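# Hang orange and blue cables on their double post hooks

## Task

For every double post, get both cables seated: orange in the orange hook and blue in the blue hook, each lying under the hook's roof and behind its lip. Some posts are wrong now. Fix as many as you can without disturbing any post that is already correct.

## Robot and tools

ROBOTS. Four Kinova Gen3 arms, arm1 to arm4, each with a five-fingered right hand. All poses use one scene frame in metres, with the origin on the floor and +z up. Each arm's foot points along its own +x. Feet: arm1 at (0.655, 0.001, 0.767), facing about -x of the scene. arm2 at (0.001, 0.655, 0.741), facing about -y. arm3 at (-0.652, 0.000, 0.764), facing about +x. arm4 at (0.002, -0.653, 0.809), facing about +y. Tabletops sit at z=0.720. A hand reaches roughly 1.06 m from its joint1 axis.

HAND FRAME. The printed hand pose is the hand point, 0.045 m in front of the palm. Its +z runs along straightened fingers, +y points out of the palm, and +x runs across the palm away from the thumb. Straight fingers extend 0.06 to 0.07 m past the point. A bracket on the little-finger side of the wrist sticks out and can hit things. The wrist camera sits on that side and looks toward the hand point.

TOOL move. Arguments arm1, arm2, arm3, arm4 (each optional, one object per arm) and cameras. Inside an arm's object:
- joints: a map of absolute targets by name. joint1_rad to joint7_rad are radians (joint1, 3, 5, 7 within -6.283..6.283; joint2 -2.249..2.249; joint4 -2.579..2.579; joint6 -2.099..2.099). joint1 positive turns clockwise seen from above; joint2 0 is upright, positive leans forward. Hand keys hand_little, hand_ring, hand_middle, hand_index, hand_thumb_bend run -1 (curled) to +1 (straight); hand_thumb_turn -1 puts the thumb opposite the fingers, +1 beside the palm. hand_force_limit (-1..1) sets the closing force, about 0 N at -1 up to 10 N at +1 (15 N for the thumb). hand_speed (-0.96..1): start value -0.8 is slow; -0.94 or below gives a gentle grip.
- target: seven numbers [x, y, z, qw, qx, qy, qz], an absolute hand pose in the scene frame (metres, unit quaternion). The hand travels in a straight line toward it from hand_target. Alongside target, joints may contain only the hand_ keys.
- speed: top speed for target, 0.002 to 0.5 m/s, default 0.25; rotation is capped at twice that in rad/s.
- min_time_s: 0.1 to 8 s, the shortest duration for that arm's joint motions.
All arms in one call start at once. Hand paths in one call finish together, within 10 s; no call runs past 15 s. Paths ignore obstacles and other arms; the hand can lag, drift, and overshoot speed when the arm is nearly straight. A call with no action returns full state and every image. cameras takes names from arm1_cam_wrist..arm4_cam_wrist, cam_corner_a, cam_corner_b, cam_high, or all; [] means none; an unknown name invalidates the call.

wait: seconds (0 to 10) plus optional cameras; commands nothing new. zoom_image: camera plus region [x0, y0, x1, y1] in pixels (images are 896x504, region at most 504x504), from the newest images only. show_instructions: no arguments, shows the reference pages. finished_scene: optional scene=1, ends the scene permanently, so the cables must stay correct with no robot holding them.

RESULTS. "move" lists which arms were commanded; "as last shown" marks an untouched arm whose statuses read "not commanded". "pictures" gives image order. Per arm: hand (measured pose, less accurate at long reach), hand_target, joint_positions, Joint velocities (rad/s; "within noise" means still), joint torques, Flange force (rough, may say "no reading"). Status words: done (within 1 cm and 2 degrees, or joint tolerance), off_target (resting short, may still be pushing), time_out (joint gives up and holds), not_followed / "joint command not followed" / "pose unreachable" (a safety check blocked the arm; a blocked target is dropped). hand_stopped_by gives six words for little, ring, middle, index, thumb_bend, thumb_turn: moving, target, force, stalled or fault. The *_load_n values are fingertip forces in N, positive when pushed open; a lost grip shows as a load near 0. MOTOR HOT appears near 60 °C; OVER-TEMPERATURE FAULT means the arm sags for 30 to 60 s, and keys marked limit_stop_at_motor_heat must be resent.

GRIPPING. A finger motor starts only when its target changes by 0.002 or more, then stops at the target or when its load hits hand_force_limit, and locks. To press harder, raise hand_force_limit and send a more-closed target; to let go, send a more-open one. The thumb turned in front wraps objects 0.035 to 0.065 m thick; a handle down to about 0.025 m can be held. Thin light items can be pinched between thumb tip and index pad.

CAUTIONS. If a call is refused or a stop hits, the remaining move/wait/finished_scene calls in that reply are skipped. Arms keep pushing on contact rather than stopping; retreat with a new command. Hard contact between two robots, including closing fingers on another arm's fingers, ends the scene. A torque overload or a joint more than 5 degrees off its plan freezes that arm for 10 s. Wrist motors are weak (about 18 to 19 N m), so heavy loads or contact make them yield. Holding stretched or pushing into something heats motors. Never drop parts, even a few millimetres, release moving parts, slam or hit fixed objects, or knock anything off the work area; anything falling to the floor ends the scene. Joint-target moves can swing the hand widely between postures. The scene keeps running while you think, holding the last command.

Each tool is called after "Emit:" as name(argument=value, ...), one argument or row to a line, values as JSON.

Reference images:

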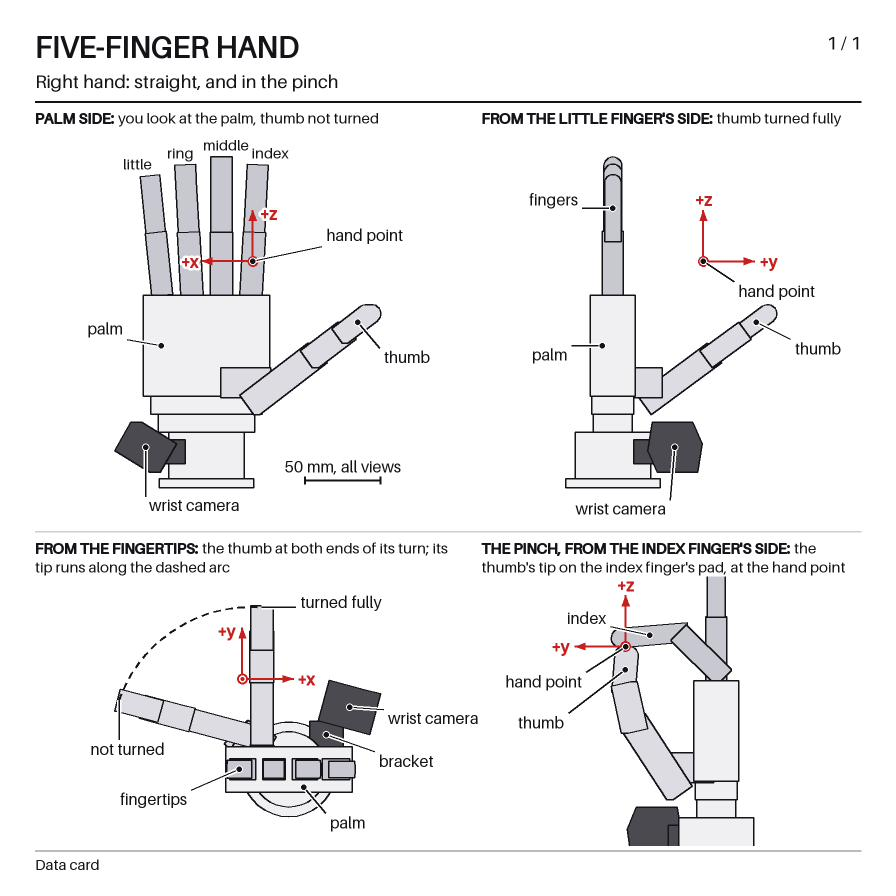

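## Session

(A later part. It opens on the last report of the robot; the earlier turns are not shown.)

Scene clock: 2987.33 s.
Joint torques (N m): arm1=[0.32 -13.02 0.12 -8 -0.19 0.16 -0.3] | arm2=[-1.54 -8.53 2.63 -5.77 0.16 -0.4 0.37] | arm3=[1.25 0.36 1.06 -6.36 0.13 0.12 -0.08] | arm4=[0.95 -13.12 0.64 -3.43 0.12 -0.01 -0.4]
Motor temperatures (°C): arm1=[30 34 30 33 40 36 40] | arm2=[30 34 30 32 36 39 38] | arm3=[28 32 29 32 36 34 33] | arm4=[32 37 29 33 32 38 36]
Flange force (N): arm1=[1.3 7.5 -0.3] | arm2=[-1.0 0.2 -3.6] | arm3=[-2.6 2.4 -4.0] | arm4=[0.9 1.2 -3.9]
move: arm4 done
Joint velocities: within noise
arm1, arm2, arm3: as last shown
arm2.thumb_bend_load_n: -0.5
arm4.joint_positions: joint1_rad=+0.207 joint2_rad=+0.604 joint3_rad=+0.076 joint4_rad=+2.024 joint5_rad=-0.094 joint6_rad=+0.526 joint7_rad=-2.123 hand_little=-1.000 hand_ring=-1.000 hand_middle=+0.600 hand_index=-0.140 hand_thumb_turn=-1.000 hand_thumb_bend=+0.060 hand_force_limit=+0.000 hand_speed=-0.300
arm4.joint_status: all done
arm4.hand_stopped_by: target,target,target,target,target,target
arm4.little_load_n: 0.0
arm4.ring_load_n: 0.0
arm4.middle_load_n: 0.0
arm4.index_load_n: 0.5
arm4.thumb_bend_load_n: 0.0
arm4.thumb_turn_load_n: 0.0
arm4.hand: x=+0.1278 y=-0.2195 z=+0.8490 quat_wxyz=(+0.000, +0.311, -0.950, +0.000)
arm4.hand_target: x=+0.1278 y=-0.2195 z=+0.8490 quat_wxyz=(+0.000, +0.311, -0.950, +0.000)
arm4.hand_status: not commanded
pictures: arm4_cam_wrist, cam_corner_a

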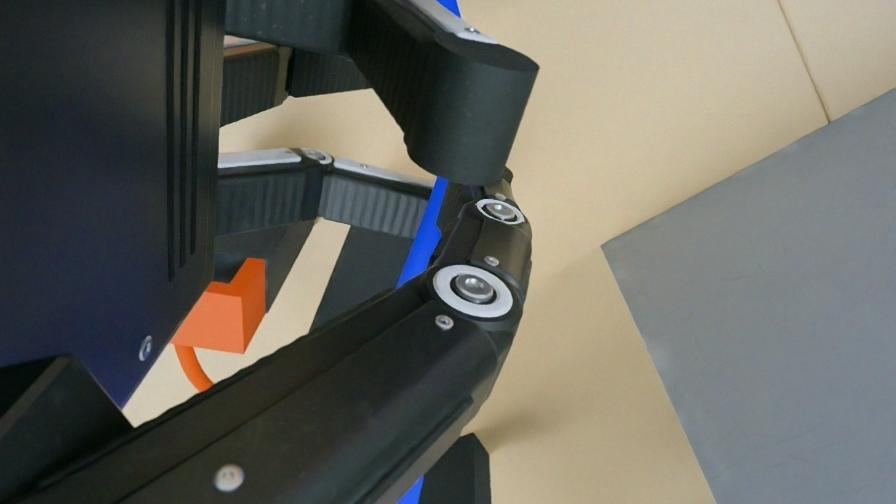

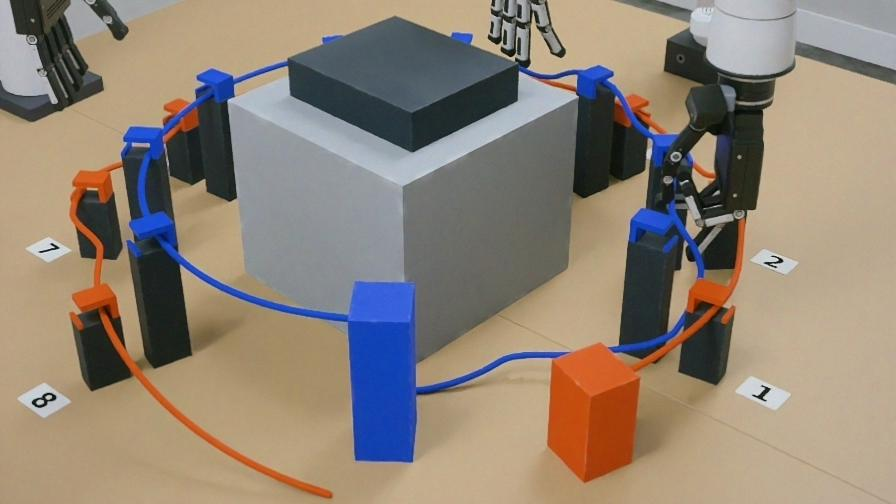

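Emit:
move(
  arm4={"target": [0.1154, -0.2315, 0.905, 0, 0.3115, -0.9503, 0], "speed": 0.1},
  cameras=["cam_corner_a", "cam_corner_b", "arm4_cam_wrist"],
)

Emit:
zoom_image(
  camera="cam_corner_a",
  region=[600, 60, 780, 260],
)

Scene clock: 3021.27 s.
Joint torques (N m): arm1=[0.41 -13.1 0.14 -8.03 -0.27 0.09 -0.21] | arm2=[-1.58 -8.63 2.64 -5.81 0.18 -0.39 0.38] | arm3=[1.2 0.4 1.1 -6.35 0.14 0.18 -0.13] | arm4=[0.91 -12.15 0.55 -4.68 0.07 -0.18 -0.38]
Motor temperatures (°C): arm1=[30 34 30 33 40 36 40] | arm2=[30 34 30 32 36 39 38] | arm3=[28 32 29 32 36 34 33] | arm4=[32 37 29 33 32 38 36]
Flange force (N): arm1=[0.9 7.5 -0.5] | arm2=[-1.1 0.2 -3.3] | arm3=[-2.6 2.4 -3.8] | arm4=[1.1 0.8 -3.1]
move: arm4 done
Joint velocities: within noise
arm1, arm2, arm3: as last shown
arm2.thumb_bend_load_n: 0.5
arm4.joint_positions: joint1_rad=+0.168 joint2_rad=+0.459 joint3_rad=+0.097 joint4_rad=+2.026 joint5_rad=-0.075 joint6_rad=+0.670 joint7_rad=-2.160 hand_little=-1.000 hand_ring=-1.000 hand_middle=+0.600 hand_index=-0.140 hand_thumb_turn=-1.000 hand_thumb_bend=+0.060 hand_force_limit=+0.000 hand_speed=-0.300
arm4.joint_status: not commanded
arm4.hand_stopped_by: target,target,target,target,target,target
arm4.little_load_n: 0.0
arm4.ring_load_n: 0.0
arm4.middle_load_n: 0.5
arm4.index_load_n: 1.5
arm4.thumb_bend_load_n: 0.5
arm4.thumb_turn_load_n: 0.0
arm4.hand: x=+0.1154 y=-0.2315 z=+0.9050 quat_wxyz=(+0.000, +0.311, -0.950, +0.000)
arm4.hand_target: x=+0.1154 y=-0.2315 z=+0.9050 quat_wxyz=(+0.000, +0.311, -0.950, +0.000)
arm4.hand_status: done (0.000 m and 0.0 deg from the pose sent, 0.059 m and 0.0 deg at the start)
pictures: arm4_cam_wrist, cam_corner_a, cam_corner_b

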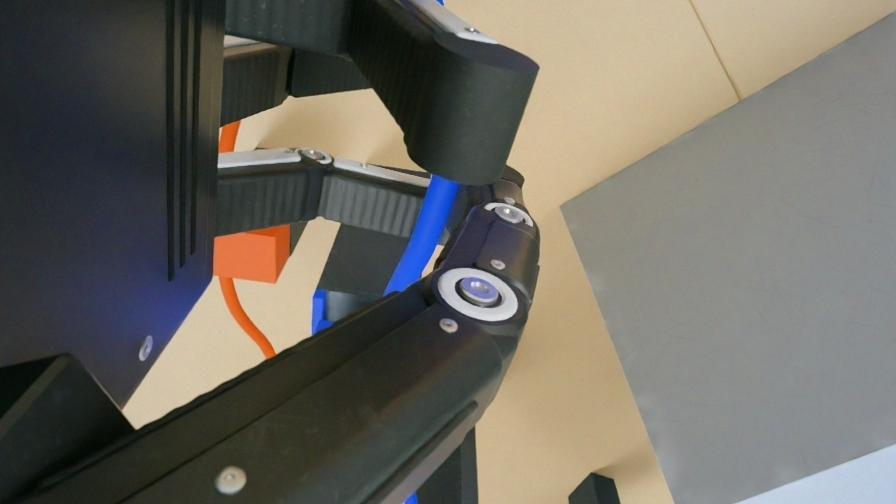

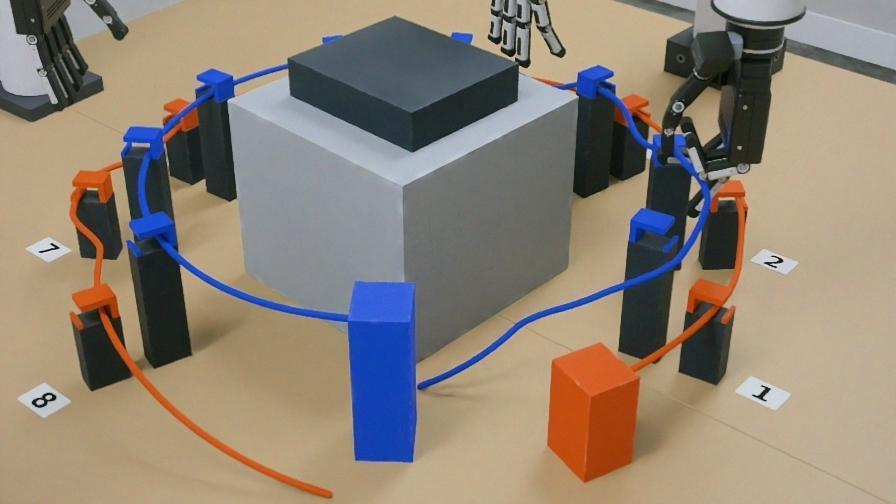

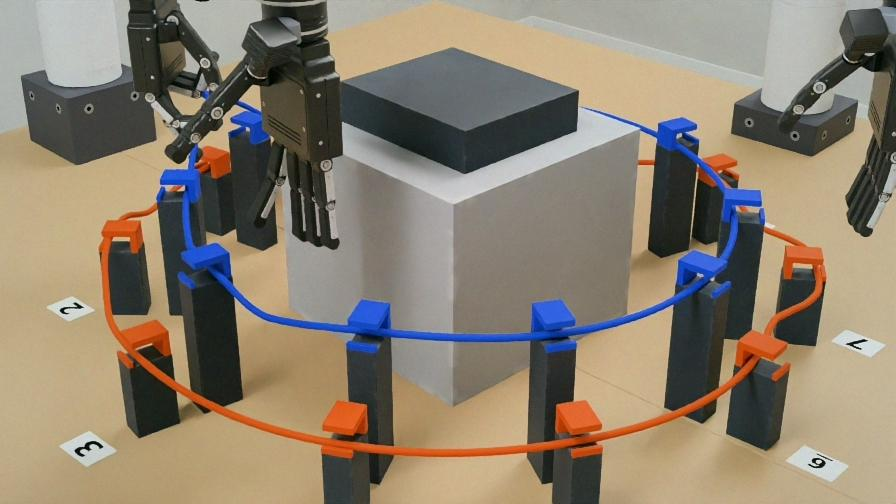

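Scaled by 2.520 from the camera's image (finer frame: 1280x720).

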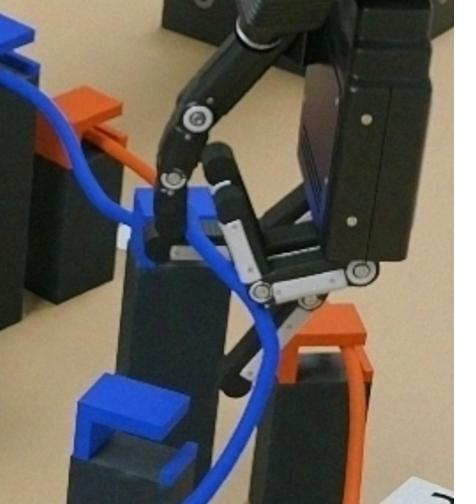

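Emit:
zoom_image(
  camera="cam_corner_b",
  region=[120, 80, 300, 300],
)

Emit:
zoom_image(
  camera="cam_corner_a",
  region=[540, 140, 780, 400],
)

Emit:
zoom_image(
  camera="arm4_cam_wrist",
  region=[220, 60, 560, 400],
)

Scaled by 2.291 from the camera's image (finer frame: 1280x720).

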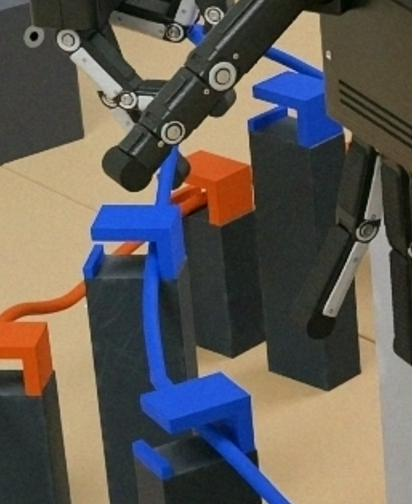

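Scaled by 1.938 from the camera's image (finer frame: 1280x720).

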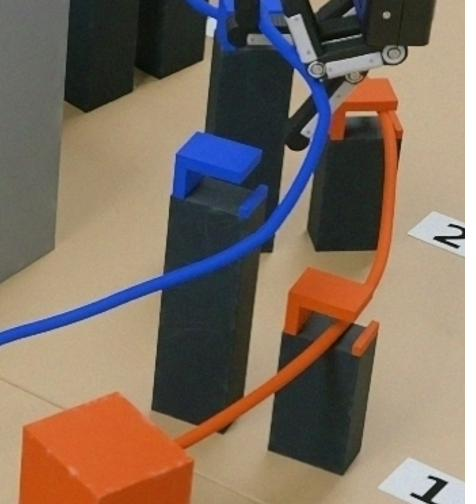

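Scaled by 1.482 from the camera's image (finer frame: 1280x720).

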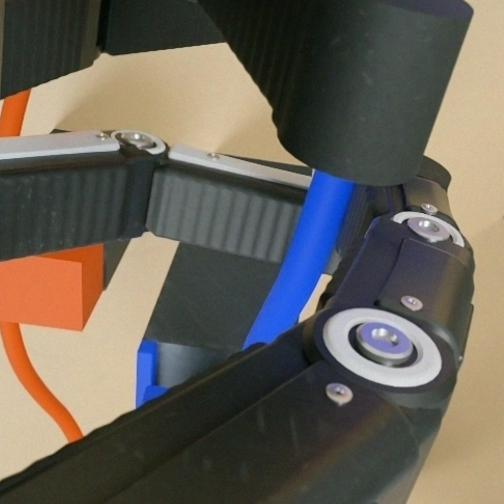

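Emit:
move(
  cameras=["cam_high", "cam_corner_a", "arm3_cam_wrist"],
)

Emit:
zoom_image(
  camera="cam_high",
  region=[380, 270, 540, 390],
)

Scene clock: 3108.00 s.
Joint torques (N m): arm1=[0.39 -13.17 0.09 -7.99 -0.25 0.12 -0.21] | arm2=[-1.64 -8.59 2.62 -5.78 0.13 -0.39 0.4] | arm3=[1.29 0.36 1.07 -6.28 0.14 0.11 -0.08] | arm4=[0.85 -12.2 0.56 -4.7 0.09 -0.12 -0.38]
Motor temperatures (°C): arm1=[30 34 30 33 40 36 40] | arm2=[30 34 30 32 36 38 38] | arm3=[28 32 29 32 36 34 33] | arm4=[32 38 29 33 32 38 36]
Flange force (N): arm1=[0.9 7.2 -0.4] | arm2=[-1.2 0.2 -3.5] | arm3=[-2.7 2.4 -4.4] | arm4=[1.1 0.6 -2.7]
Joint velocities: within noise
arm1.joint_positions: joint1_rad=-0.189 joint2_rad=+0.435 joint3_rad=+0.216 joint4_rad=+1.692 joint5_rad=-0.107 joint6_rad=+1.027 joint7_rad=-0.098 hand_little=+1.000 hand_ring=+1.000 hand_middle=+1.000 hand_index=+0.600 hand_thumb_turn=-1.000 hand_thumb_bend=+1.000 hand_force_limit=+0.000 hand_speed=+0.200
arm1.joint_status: not commanded
arm1.hand_stopped_by: target,target,target,target,target,target
arm1.little_load_n: 0.0
arm1.ring_load_n: 0.0
arm1.middle_load_n: -0.5
arm1.index_load_n: 0.0
arm1.thumb_bend_load_n: 0.0
arm1.thumb_turn_load_n: 0.0
arm1.hand: x=+0.2641 y=-0.0172 z=+0.9500 quat_wxyz=(+0.000, +0.773, +0.634, +0.000) (m; scene frame)
arm1.hand_target: x=+0.2641 y=-0.0172 z=+0.9500 quat_wxyz=(+0.000, +0.773, +0.634, +0.000) (m; scene frame)
arm1.hand_status: not commanded
arm2.joint_positions: joint1_rad=+0.157 joint2_rad=+0.183 joint3_rad=+0.373 joint4_rad=+1.984 joint5_rad=-0.078 joint6_rad=+0.973 joint7_rad=-2.025 hand_little=+0.800 hand_ring=+0.800 hand_middle=+0.800 hand_index=+0.800 hand_thumb_turn=-1.000 hand_thumb_bend=+0.600 hand_force_limit=+0.300 hand_speed=-0.300
arm2.joint_status: not commanded
arm2.hand_stopped_by: target,target,target,target,target,target
arm2.little_load_n: 0.0
arm2.ring_load_n: 0.0
arm2.middle_load_n: 0.0
arm2.index_load_n: 0.0
arm2.thumb_bend_load_n: 0.0
arm2.thumb_turn_load_n: 0.0
arm2.hand: x=-0.1559 y=+0.2840 z=+0.9400 quat_wxyz=(+0.000, -0.955, -0.296, +0.000) (m; scene frame)
arm2.hand_target: x=-0.1559 y=+0.2840 z=+0.9400 quat_wxyz=(+0.000, -0.955, -0.296, +0.000) (m; scene frame)
arm2.hand_status: not commanded
arm3.joint_positions: joint1_rad=+0.513 joint2_rad=-0.471 joint3_rad=-0.059 joint4_rad=+1.558 joint5_rad=-0.014 joint6_rad=+2.038 joint7_rad=-1.722 hand_little=+1.000 hand_ring=+1.000 hand_middle=+1.000 hand_index=+1.000 hand_thumb_turn=+1.000 hand_thumb_bend=+1.000 hand_force_limit=+0.000 hand_speed=-0.800
arm3.joint_status: not commanded
arm3.hand_stopped_by: target,target,target,target,target,target
arm3.little_load_n: 0.0
arm3.ring_load_n: 0.0
arm3.middle_load_n: 0.5
arm3.index_load_n: 0.0
arm3.thumb_bend_load_n: 0.0
arm3.thumb_turn_load_n: -0.5
arm3.hand: x=-0.5100 y=-0.0138 z=+1.2460 quat_wxyz=(-0.002, -0.283, -0.959, +0.015) (m; scene frame)
arm3.hand_target: x=-0.5100 y=-0.0138 z=+1.2460 quat_wxyz=(-0.002, -0.283, -0.959, +0.015) (m; scene frame)
arm3.hand_status: not commanded
arm4.joint_positions: joint1_rad=+0.168 joint2_rad=+0.459 joint3_rad=+0.097 joint4_rad=+2.026 joint5_rad=-0.075 joint6_rad=+0.670 joint7_rad=-2.160 hand_little=-1.000 hand_ring=-1.000 hand_middle=+0.600 hand_index=-0.140 hand_thumb_turn=-1.000 hand_thumb_bend=+0.060 hand_force_limit=+0.000 hand_speed=-0.300
arm4.joint_status: not commanded
arm4.hand_stopped_by: target,target,target,target,target,target
arm4.little_load_n: 0.0
arm4.ring_load_n: 0.0
arm4.middle_load_n: 0.0
arm4.index_load_n: 1.5
arm4.thumb_bend_load_n: 0.0
arm4.thumb_turn_load_n: 0.0
arm4.hand: x=+0.1154 y=-0.2315 z=+0.9050 quat_wxyz=(+0.000, +0.311, -0.950, +0.000) (m; scene frame)
arm4.hand_target: x=+0.1154 y=-0.2315 z=+0.9050 quat_wxyz=(+0.000, +0.311, -0.950, +0.000) (m; scene frame)
arm4.hand_status: done (0.000 m and 0.0 deg from the pose sent, 0.059 m and 0.0 deg at the start)
pictures: arm3_cam_wrist, cam_corner_a, cam_high

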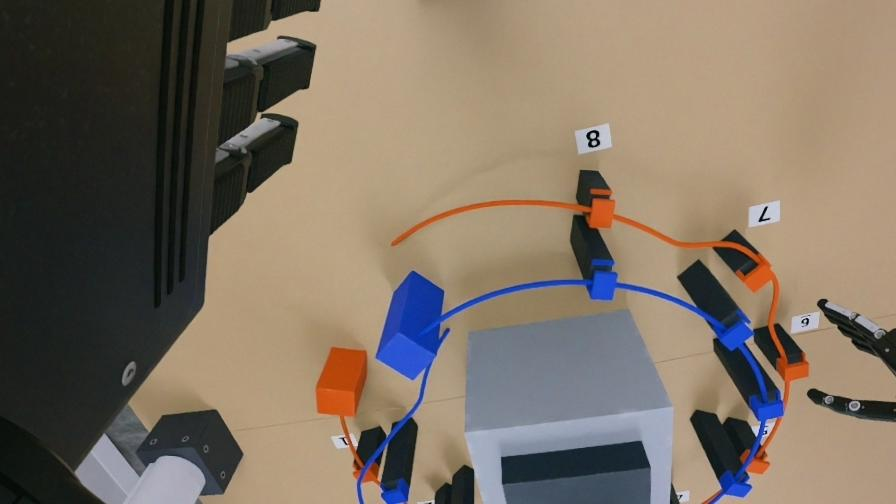

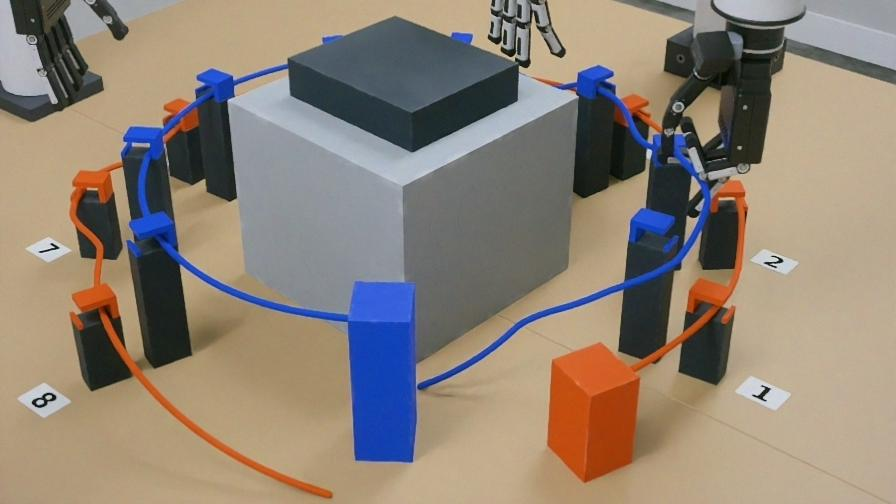

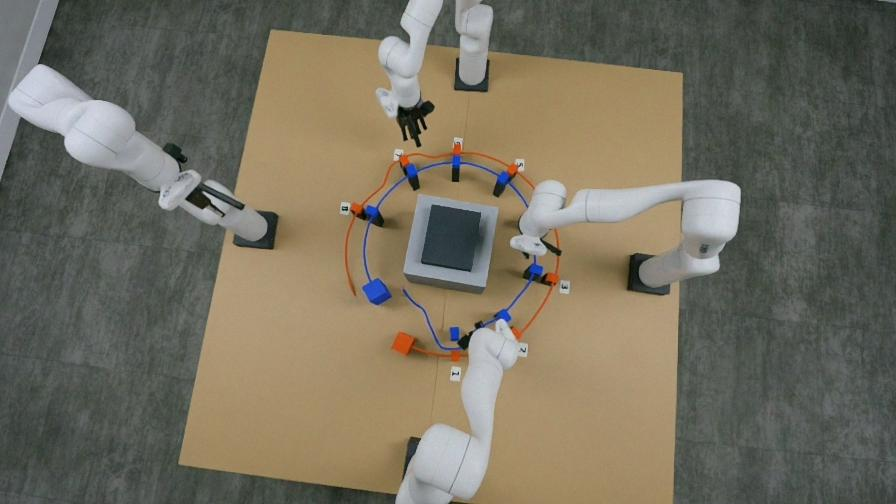

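Scaled by 3.150 from the camera's image (finer frame: 1280x720).

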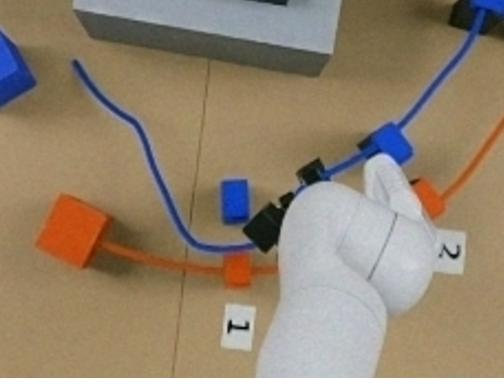

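Emit:
move(
  arm4={"target": [0.1043, -0.2513, 0.893, 0.1017, 0.2287, -0.9678, 0.0240], "speed": 0.08},
  cameras=["cam_corner_a", "cam_corner_b", "cam_high", "arm4_cam_wrist"],
)

Emit:
zoom_image(
  camera="cam_corner_a",
  region=[540, 90, 780, 350],
)

Emit:
zoom_image(
  camera="cam_high",
  region=[380, 270, 540, 390],
)

Emit:
zoom_image(
  camera="cam_corner_b",
  region=[120, 80, 300, 300],
)

Scene clock: 3253.23 s.
Joint torques (N m): arm1=[0.41 -13.07 0.09 -7.97 -0.18 0.07 -0.26] | arm2=[-1.59 -8.6 2.66 -5.88 0.09 -0.41 0.38] | arm3=[1.2 0.43 1.07 -6.32 0.12 0.12 -0.14] | arm4=[0.89 -12.49 0.3 -4.05 -0.11 0.43 -0.42]
Motor temperatures (°C): arm1=[30 34 30 33 40 36 40] | arm2=[30 34 30 32 36 38 38] | arm3=[28 32 29 32 36 34 33] | arm4=[32 39 29 33 32 38 36]
Flange force (N): arm1=[1.0 7.2 -0.6] | arm2=[-0.8 0.1 -3.4] | arm3=[-2.5 2.2 -4.1] | arm4=[1.7 0.5 -2.9]
move: arm4 done
Joint velocities: within noise
arm1, arm2, arm3: as last shown
arm1.middle_load_n: 0.0
arm2.thumb_turn_load_n: 0.5
arm3.middle_load_n: 0.0
arm3.thumb_turn_load_n: 0.0
arm4.joint_positions: joint1_rad=+0.284 joint2_rad=+0.521 joint3_rad=+0.056 joint4_rad=+1.963 joint5_rad=-0.232 joint6_rad=+0.838 joint7_rad=-2.138 hand_little=-1.000 hand_ring=-1.000 hand_middle=+0.600 hand_index=-0.140 hand_thumb_turn=-1.000 hand_thumb_bend=+0.060 hand_force_limit=+0.000 hand_speed=-0.300
arm4.joint_status: not commanded
arm4.hand_stopped_by: target,target,target,target,target,target
arm4.little_load_n: 0.0
arm4.ring_load_n: 0.0
arm4.middle_load_n: 0.0
arm4.index_load_n: 0.5
arm4.thumb_bend_load_n: 0.0
arm4.thumb_turn_load_n: 0.0
arm4.hand: x=+0.1043 y=-0.2513 z=+0.8930 quat_wxyz=(+0.102, +0.229, -0.968, +0.024)
arm4.hand_target: x=+0.1043 y=-0.2513 z=+0.8930 quat_wxyz=(+0.102, +0.229, -0.968, +0.024)
arm4.hand_status: done (0.000 m and 0.0 deg from the pose sent, 0.026 m and 15.4 deg at the start)
pictures: arm4_cam_wrist, cam_corner_a, cam_corner_b, cam_high

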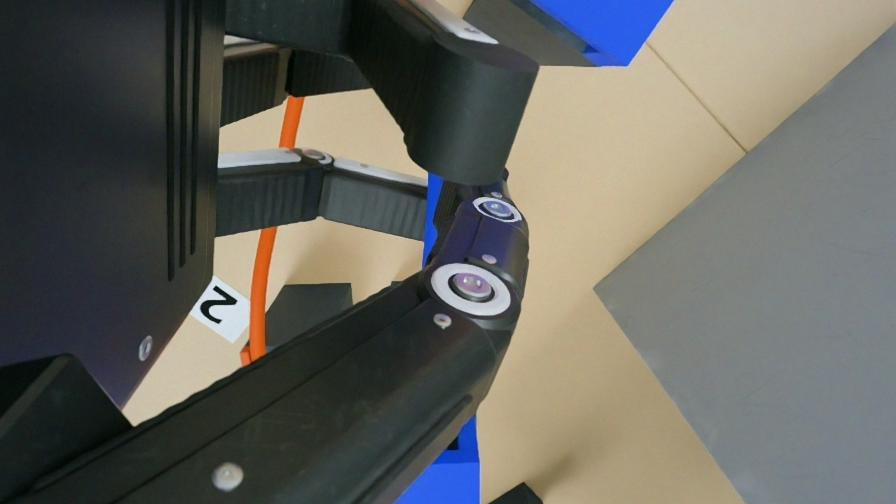

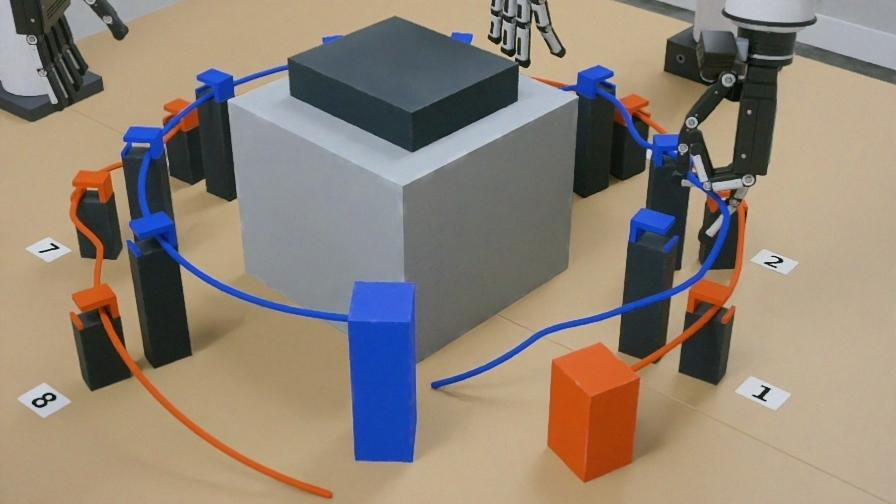

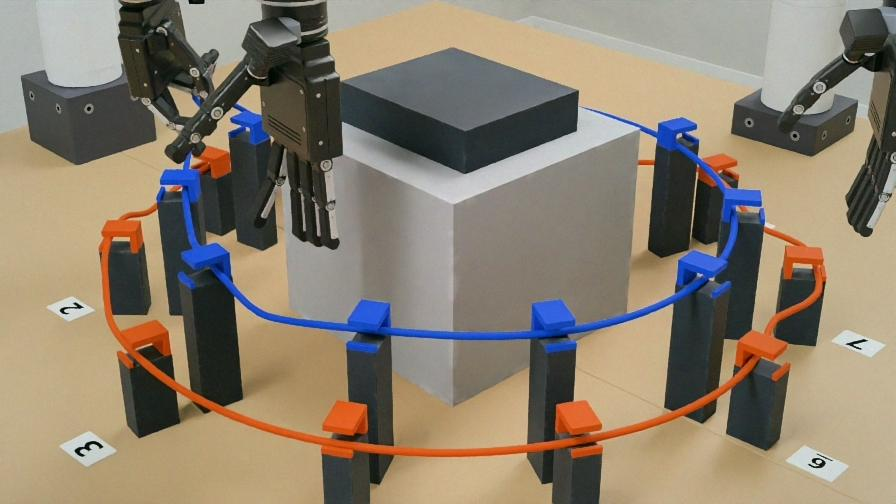

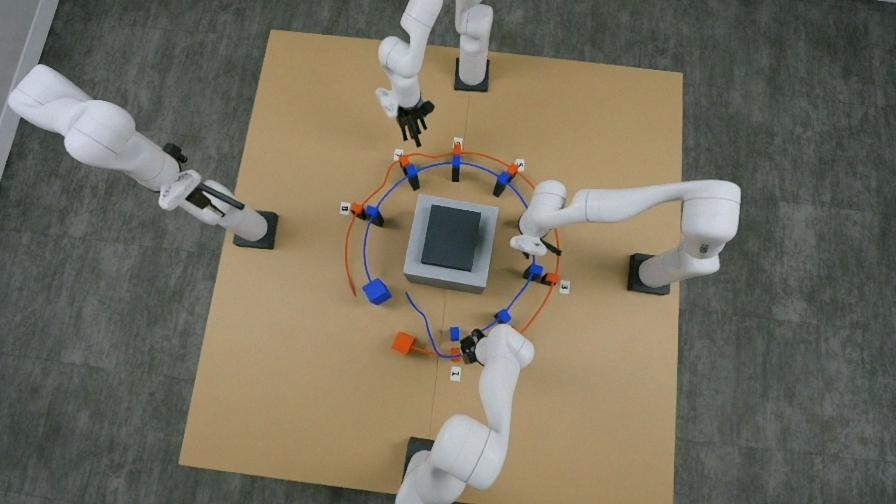

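Scaled by 1.938 from the camera's image (finer frame: 1280x720).

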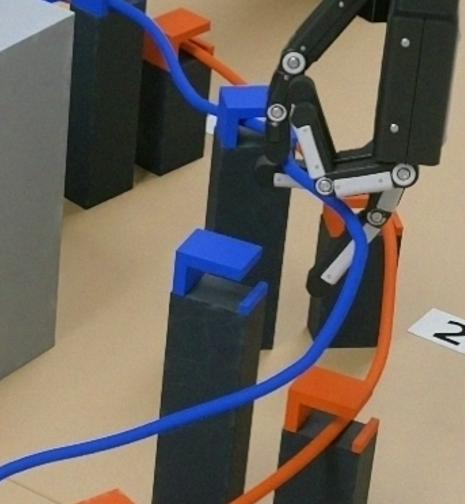

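Scaled by 3.150 from the camera's image (finer frame: 1280x720).

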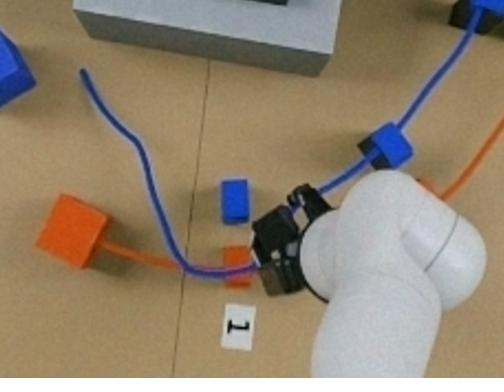

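Scaled by 2.291 from the camera's image (finer frame: 1280x720).

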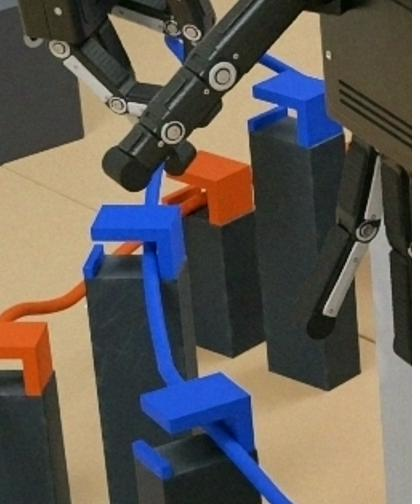

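Emit:
wait(
  seconds=0,
  cameras=["cam_high", "cam_corner_a", "arm4_cam_wrist", "cam_corner_b"],
)

Emit:
zoom_image(
  camera="cam_high",
  region=[380, 270, 540, 390],
)

Emit:
zoom_image(
  camera="cam_corner_a",
  region=[560, 120, 800, 420],
)

Scene clock: 3284.50 s.
Joint torques (N m): arm1=[0.42 -13.09 0.08 -8.04 -0.18 0.11 -0.24] | arm2=[-1.55 -8.58 2.62 -5.8 0.15 -0.4 0.41] | arm3=[1.31 0.39 1.08 -6.35 0.11 0.12 -0.04] | arm4=[0.95 -12.47 0.31 -4.01 -0.1 0.41 -0.4]
Motor temperatures (°C): arm1=[30 34 30 33 40 36 40] | arm2=[30 34 30 32 36 38 38] | arm3=[28 32 29 32 36 34 33] | arm4=[32 38 29 33 32 38 36]
Flange force (N): arm1=[1.0 7.5 -0.4] | arm2=[-0.9 0.3 -3.6] | arm3=[-2.6 2.5 -4.0] | arm4=[1.7 0.7 -3.0]
Joint velocities: within noise
arm1.joint_positions: joint1_rad=-0.189 joint2_rad=+0.435 joint3_rad=+0.216 joint4_rad=+1.692 joint5_rad=-0.107 joint6_rad=+1.027 joint7_rad=-0.098 hand_little=+1.000 hand_ring=+1.000 hand_middle=+1.000 hand_index=+0.600 hand_thumb_turn=-1.000 hand_thumb_bend=+1.000 hand_force_limit=+0.000 hand_speed=+0.200
arm1.joint_status: not commanded
arm1.hand_stopped_by: target,target,target,target,target,target
arm1.little_load_n: 0.0
arm1.ring_load_n: 0.0
arm1.middle_load_n: 0.0
arm1.index_load_n: 0.0
arm1.thumb_bend_load_n: 0.0
arm1.thumb_turn_load_n: 0.0
arm1.hand: x=+0.2641 y=-0.0172 z=+0.9500 quat_wxyz=(+0.000, +0.773, +0.634, +0.000)
arm1.hand_target: x=+0.2641 y=-0.0172 z=+0.9500 quat_wxyz=(+0.000, +0.773, +0.634, +0.000)
arm1.hand_status: not commanded
arm2.joint_positions: joint1_rad=+0.157 joint2_rad=+0.183 joint3_rad=+0.373 joint4_rad=+1.984 joint5_rad=-0.078 joint6_rad=+0.973 joint7_rad=-2.025 hand_little=+0.800 hand_ring=+0.800 hand_middle=+0.800 hand_index=+0.800 hand_thumb_turn=-1.000 hand_thumb_bend=+0.600 hand_force_limit=+0.300 hand_speed=-0.300
arm2.joint_status: not commanded
arm2.hand_stopped_by: target,target,target,target,target,target
arm2.little_load_n: 0.0
arm2.ring_load_n: 0.0
arm2.middle_load_n: 0.0
arm2.index_load_n: 0.0
arm2.thumb_bend_load_n: 0.0
arm2.thumb_turn_load_n: 0.0
arm2.hand: x=-0.1559 y=+0.2840 z=+0.9400 quat_wxyz=(+0.000, -0.955, -0.296, +0.000)
arm2.hand_target: x=-0.1559 y=+0.2840 z=+0.9400 quat_wxyz=(+0.000, -0.955, -0.296, +0.000)
arm2.hand_status: not commanded
arm3.joint_positions: joint1_rad=+0.513 joint2_rad=-0.471 joint3_rad=-0.059 joint4_rad=+1.558 joint5_rad=-0.014 joint6_rad=+2.038 joint7_rad=-1.722 hand_little=+1.000 hand_ring=+1.000 hand_middle=+1.000 hand_index=+1.000 hand_thumb_turn=+1.000 hand_thumb_bend=+1.000 hand_force_limit=+0.000 hand_speed=-0.800
arm3.joint_status: not commanded
arm3.hand_stopped_by: target,target,target,target,target,target
arm3.little_load_n: 0.5
arm3.ring_load_n: 0.0
arm3.middle_load_n: 0.0
arm3.index_load_n: 0.0
arm3.thumb_bend_load_n: 0.0
arm3.thumb_turn_load_n: 0.0
arm3.hand: x=-0.5100 y=-0.0138 z=+1.2460 quat_wxyz=(-0.002, -0.283, -0.959, +0.015)
arm3.hand_target: x=-0.5100 y=-0.0138 z=+1.2460 quat_wxyz=(-0.002, -0.283, -0.959, +0.015)
arm3.hand_status: not commanded
arm4.joint_positions: joint1_rad=+0.284 joint2_rad=+0.521 joint3_rad=+0.056 joint4_rad=+1.963 joint5_rad=-0.232 joint6_rad=+0.838 joint7_rad=-2.138 hand_little=-1.000 hand_ring=-1.000 hand_middle=+0.600 hand_index=-0.140 hand_thumb_turn=-1.000 hand_thumb_bend=+0.060 hand_force_limit=+0.000 hand_speed=-0.300
arm4.joint_status: not commanded
arm4.hand_stopped_by: target,target,target,target,target,target
arm4.little_load_n: 0.0
arm4.ring_load_n: 0.0
arm4.middle_load_n: 0.0
arm4.index_load_n: 0.5
arm4.thumb_bend_load_n: 0.0
arm4.thumb_turn_load_n: 0.0
arm4.hand: x=+0.1043 y=-0.2513 z=+0.8930 quat_wxyz=(+0.102, +0.229, -0.968, +0.024)
arm4.hand_target: x=+0.1043 y=-0.2513 z=+0.8930 quat_wxyz=(+0.102, +0.229, -0.968, +0.024)
arm4.hand_status: done (0.000 m and 0.0 deg from the pose sent, 0.026 m and 15.4 deg at the start)
pictures: arm4_cam_wrist, cam_corner_a, cam_corner_b, cam_high

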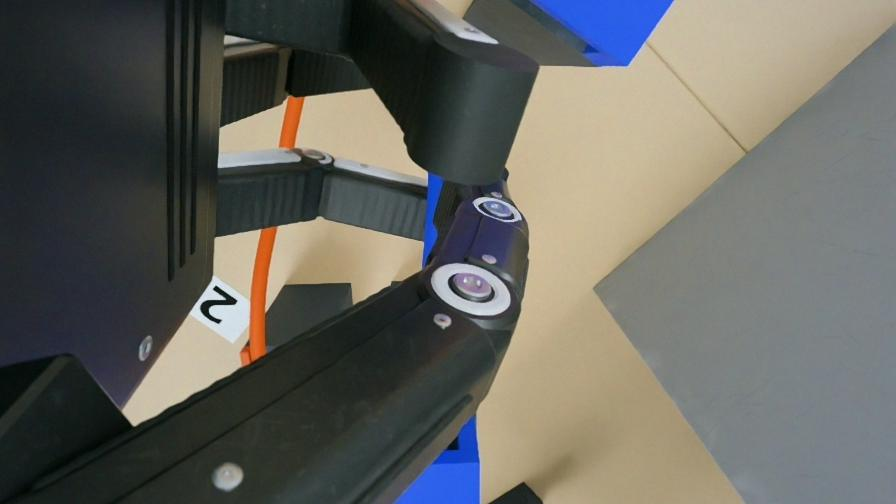

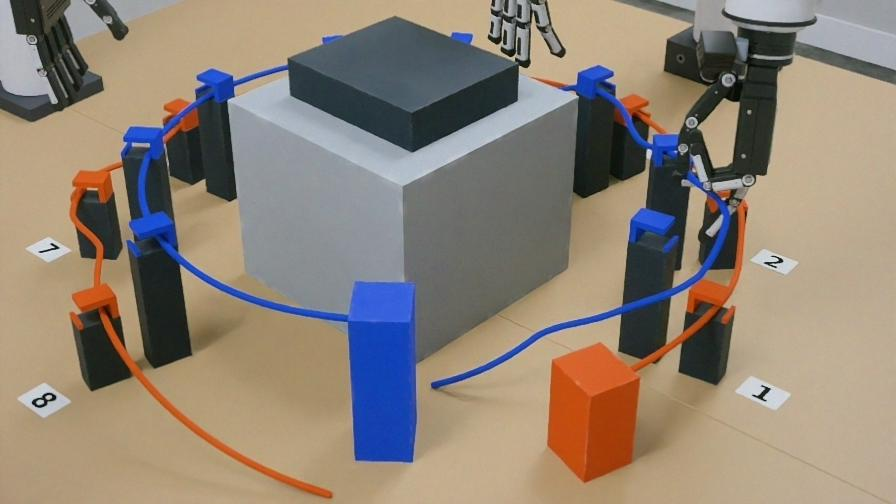

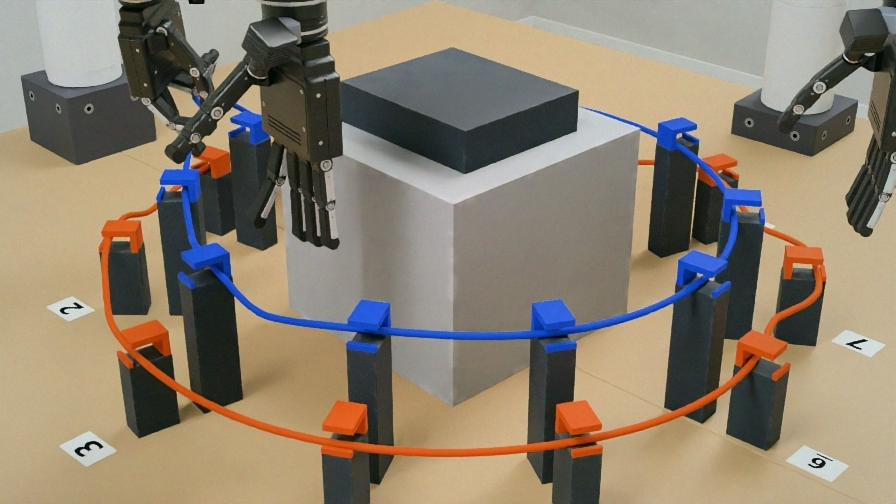

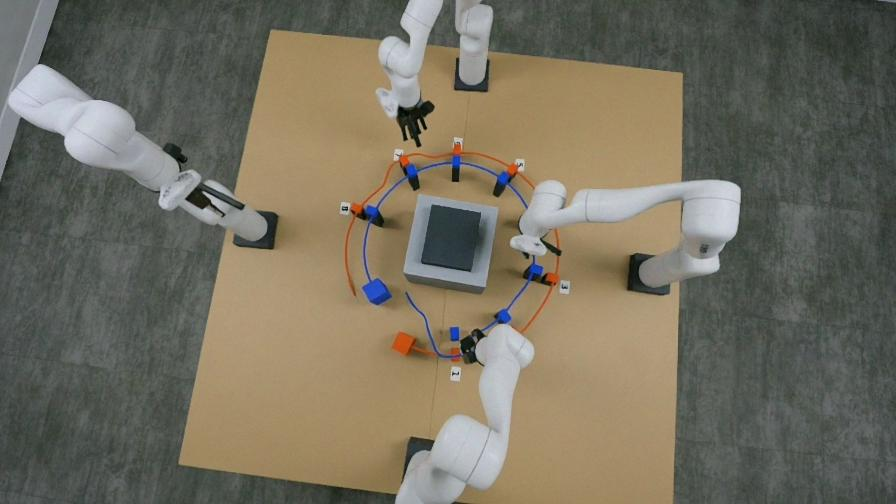

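Scaled by 3.150 from the camera's image (finer frame: 1280x720).

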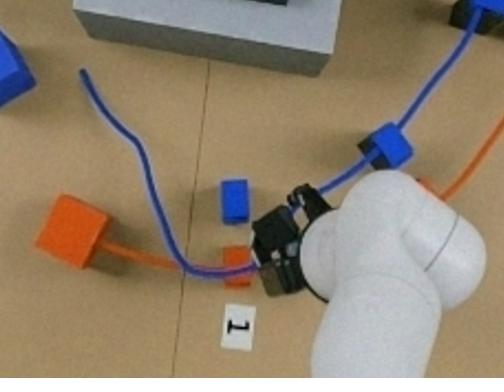

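Scaled by 1.680 from the camera's image (finer frame: 1280x720).

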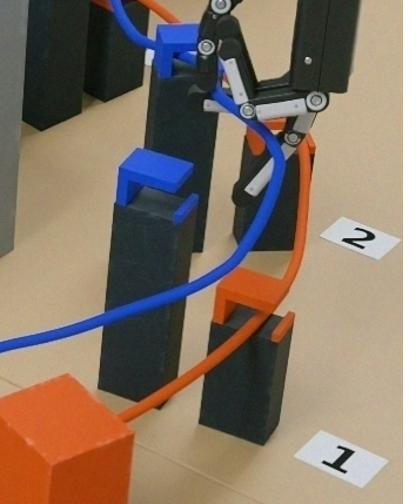

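Emit:
zoom_image(
  camera="arm4_cam_wrist",
  region=[330, 120, 630, 504],
)

Emit:
zoom_image(
  camera="cam_high",
  region=[430, 300, 520, 367],
)

Emit:
zoom_image(
  camera="cam_corner_a",
  region=[640, 130, 780, 250],
)

Scaled by 1.312 from the camera's image (finer frame: 1280x720).

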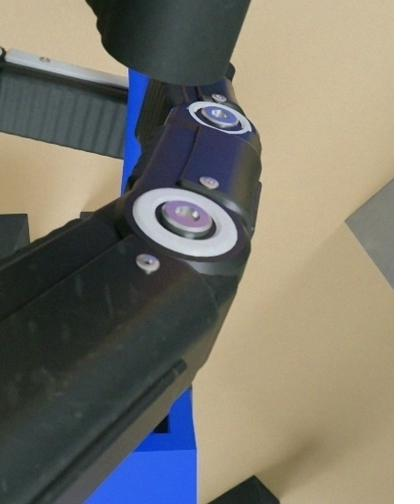

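Scaled by 5.600 from the camera's image (finer frame: 1280x720).

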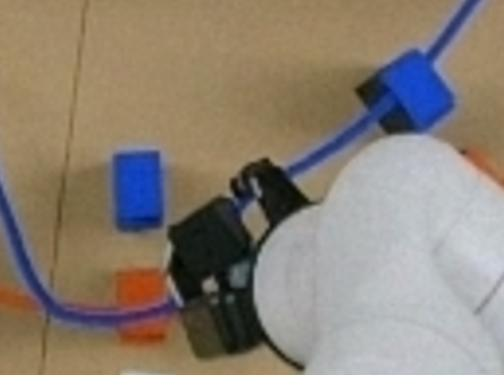

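Scaled by 3.600 from the camera's image (finer frame: 1280x720).

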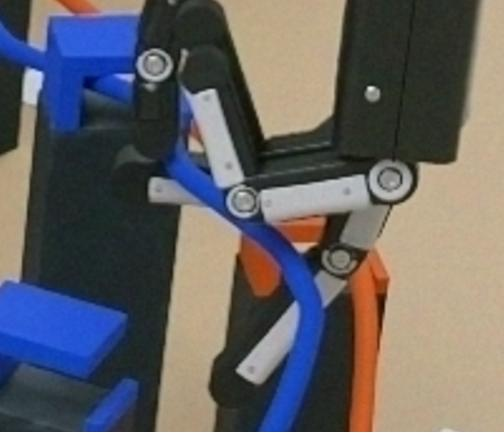

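Emit:
move(
  arm4={"target": [0.0875, -0.2811, 0.888, 0.1017, 0.2287, -0.9678, 0.0240], "speed": 0.08},
  cameras=["cam_high", "cam_corner_a", "arm4_cam_wrist"],
)

Emit:
zoom_image(
  camera="cam_high",
  region=[380, 270, 540, 390],
)

Emit:
zoom_image(
  camera="cam_corner_a",
  region=[560, 120, 800, 420],
)

Scene clock: 3383.20 s.
Joint torques (N m): arm1=[0.3 -13.08 0.04 -8.12 -0.18 0.13 -0.3] | arm2=[-1.56 -8.63 2.61 -5.85 0.1 -0.44 0.42] | arm3=[1.27 0.44 1.1 -6.37 0.13 0.17 -0.12] | arm4=[0.92 -11.19 0.27 -3.55 -0.08 0.4 -0.4]
Motor temperatures (°C): arm1=[29 34 30 33 40 36 40] | arm2=[30 34 30 32 36 38 38] | arm3=[28 32 29 32 36 34 33] | arm4=[32 37 29 33 32 38 36]
Flange force (N): arm1=[1.4 7.7 -0.2] | arm2=[-0.9 0.3 -3.5] | arm3=[-2.5 2.4 -3.7] | arm4=[2.0 0.6 -3.6]
move: arm4 done
Joint velocities: within noise
arm1, arm2, arm3: as last shown
arm1.thumb_bend_load_n: -0.5
arm3.little_load_n: 0.0
arm3.middle_load_n: -0.5
arm4.joint_positions: joint1_rad=+0.276 joint2_rad=+0.478 joint3_rad=+0.046 joint4_rad=+2.078 joint5_rad=-0.243 joint6_rad=+0.765 joint7_rad=-2.135 hand_little=-1.000 hand_ring=-1.000 hand_middle=+0.600 hand_index=-0.140 hand_thumb_turn=-1.000 hand_thumb_bend=+0.060 hand_force_limit=+0.000 hand_speed=-0.300
arm4.joint_status: not commanded
arm4.hand_stopped_by: target,target,target,target,target,target
arm4.little_load_n: 0.0
arm4.ring_load_n: 0.0
arm4.middle_load_n: 0.5
arm4.index_load_n: 0.0
arm4.thumb_bend_load_n: 0.0
arm4.thumb_turn_load_n: 0.0
arm4.hand: x=+0.0875 y=-0.2811 z=+0.8880 quat_wxyz=(+0.102, +0.229, -0.968, +0.024)
arm4.hand_target: x=+0.0875 y=-0.2811 z=+0.8880 quat_wxyz=(+0.102, +0.229, -0.968, +0.024)
arm4.hand_status: done (0.000 m and 0.0 deg from the pose sent, 0.035 m and 0.0 deg at the start)
pictures: arm4_cam_wrist, cam_corner_a, cam_high

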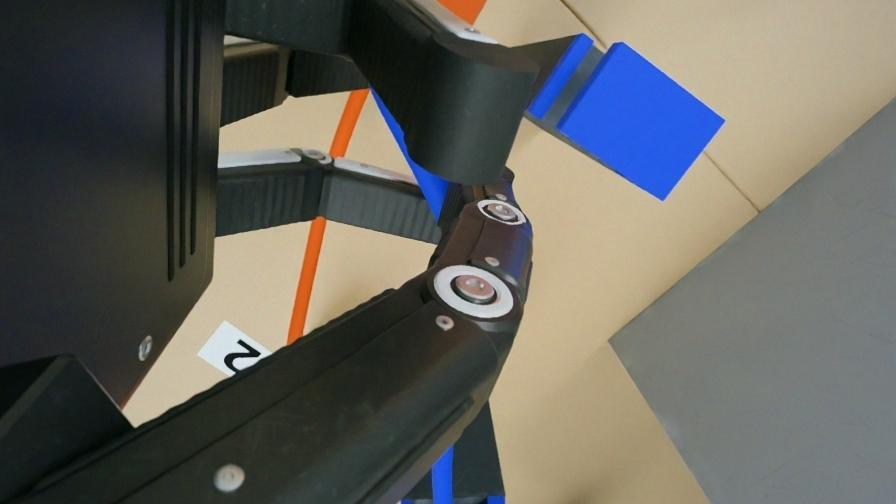

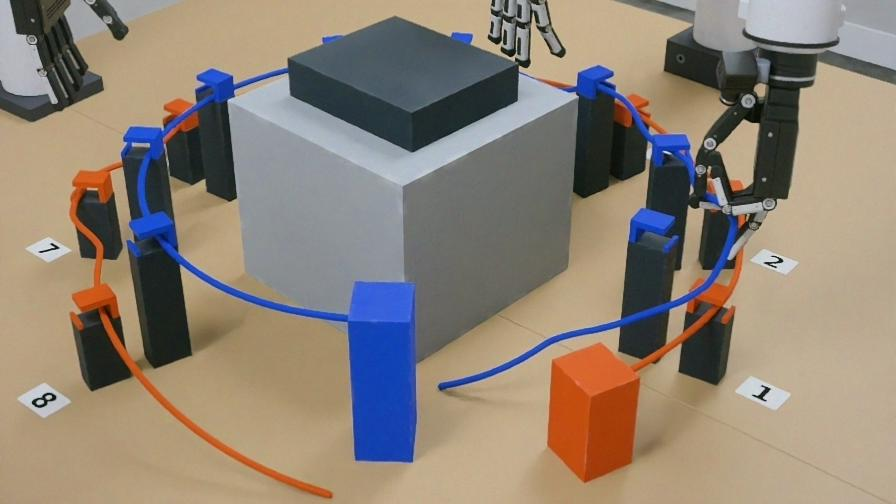

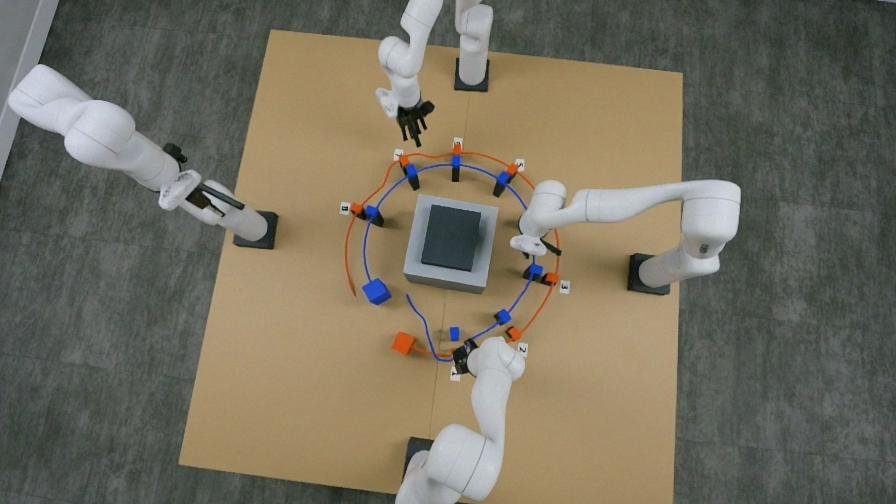

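Scaled by 3.150 from the camera's image (finer frame: 1280x720).

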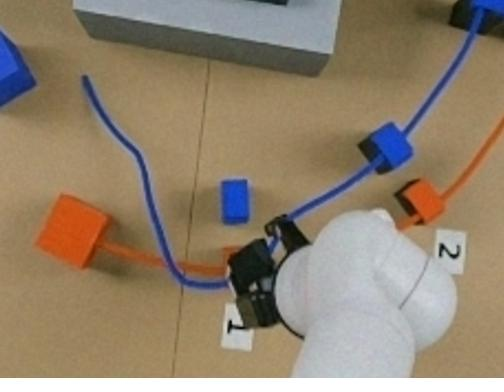

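Scaled by 1.680 from the camera's image (finer frame: 1280x720).

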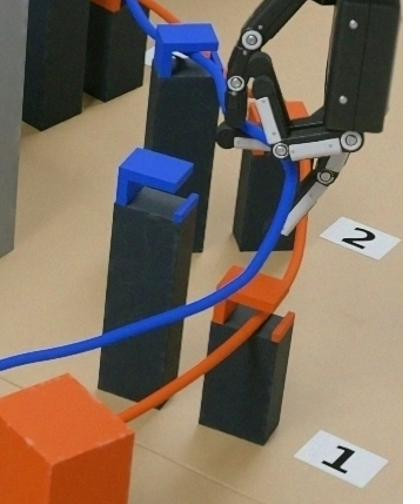

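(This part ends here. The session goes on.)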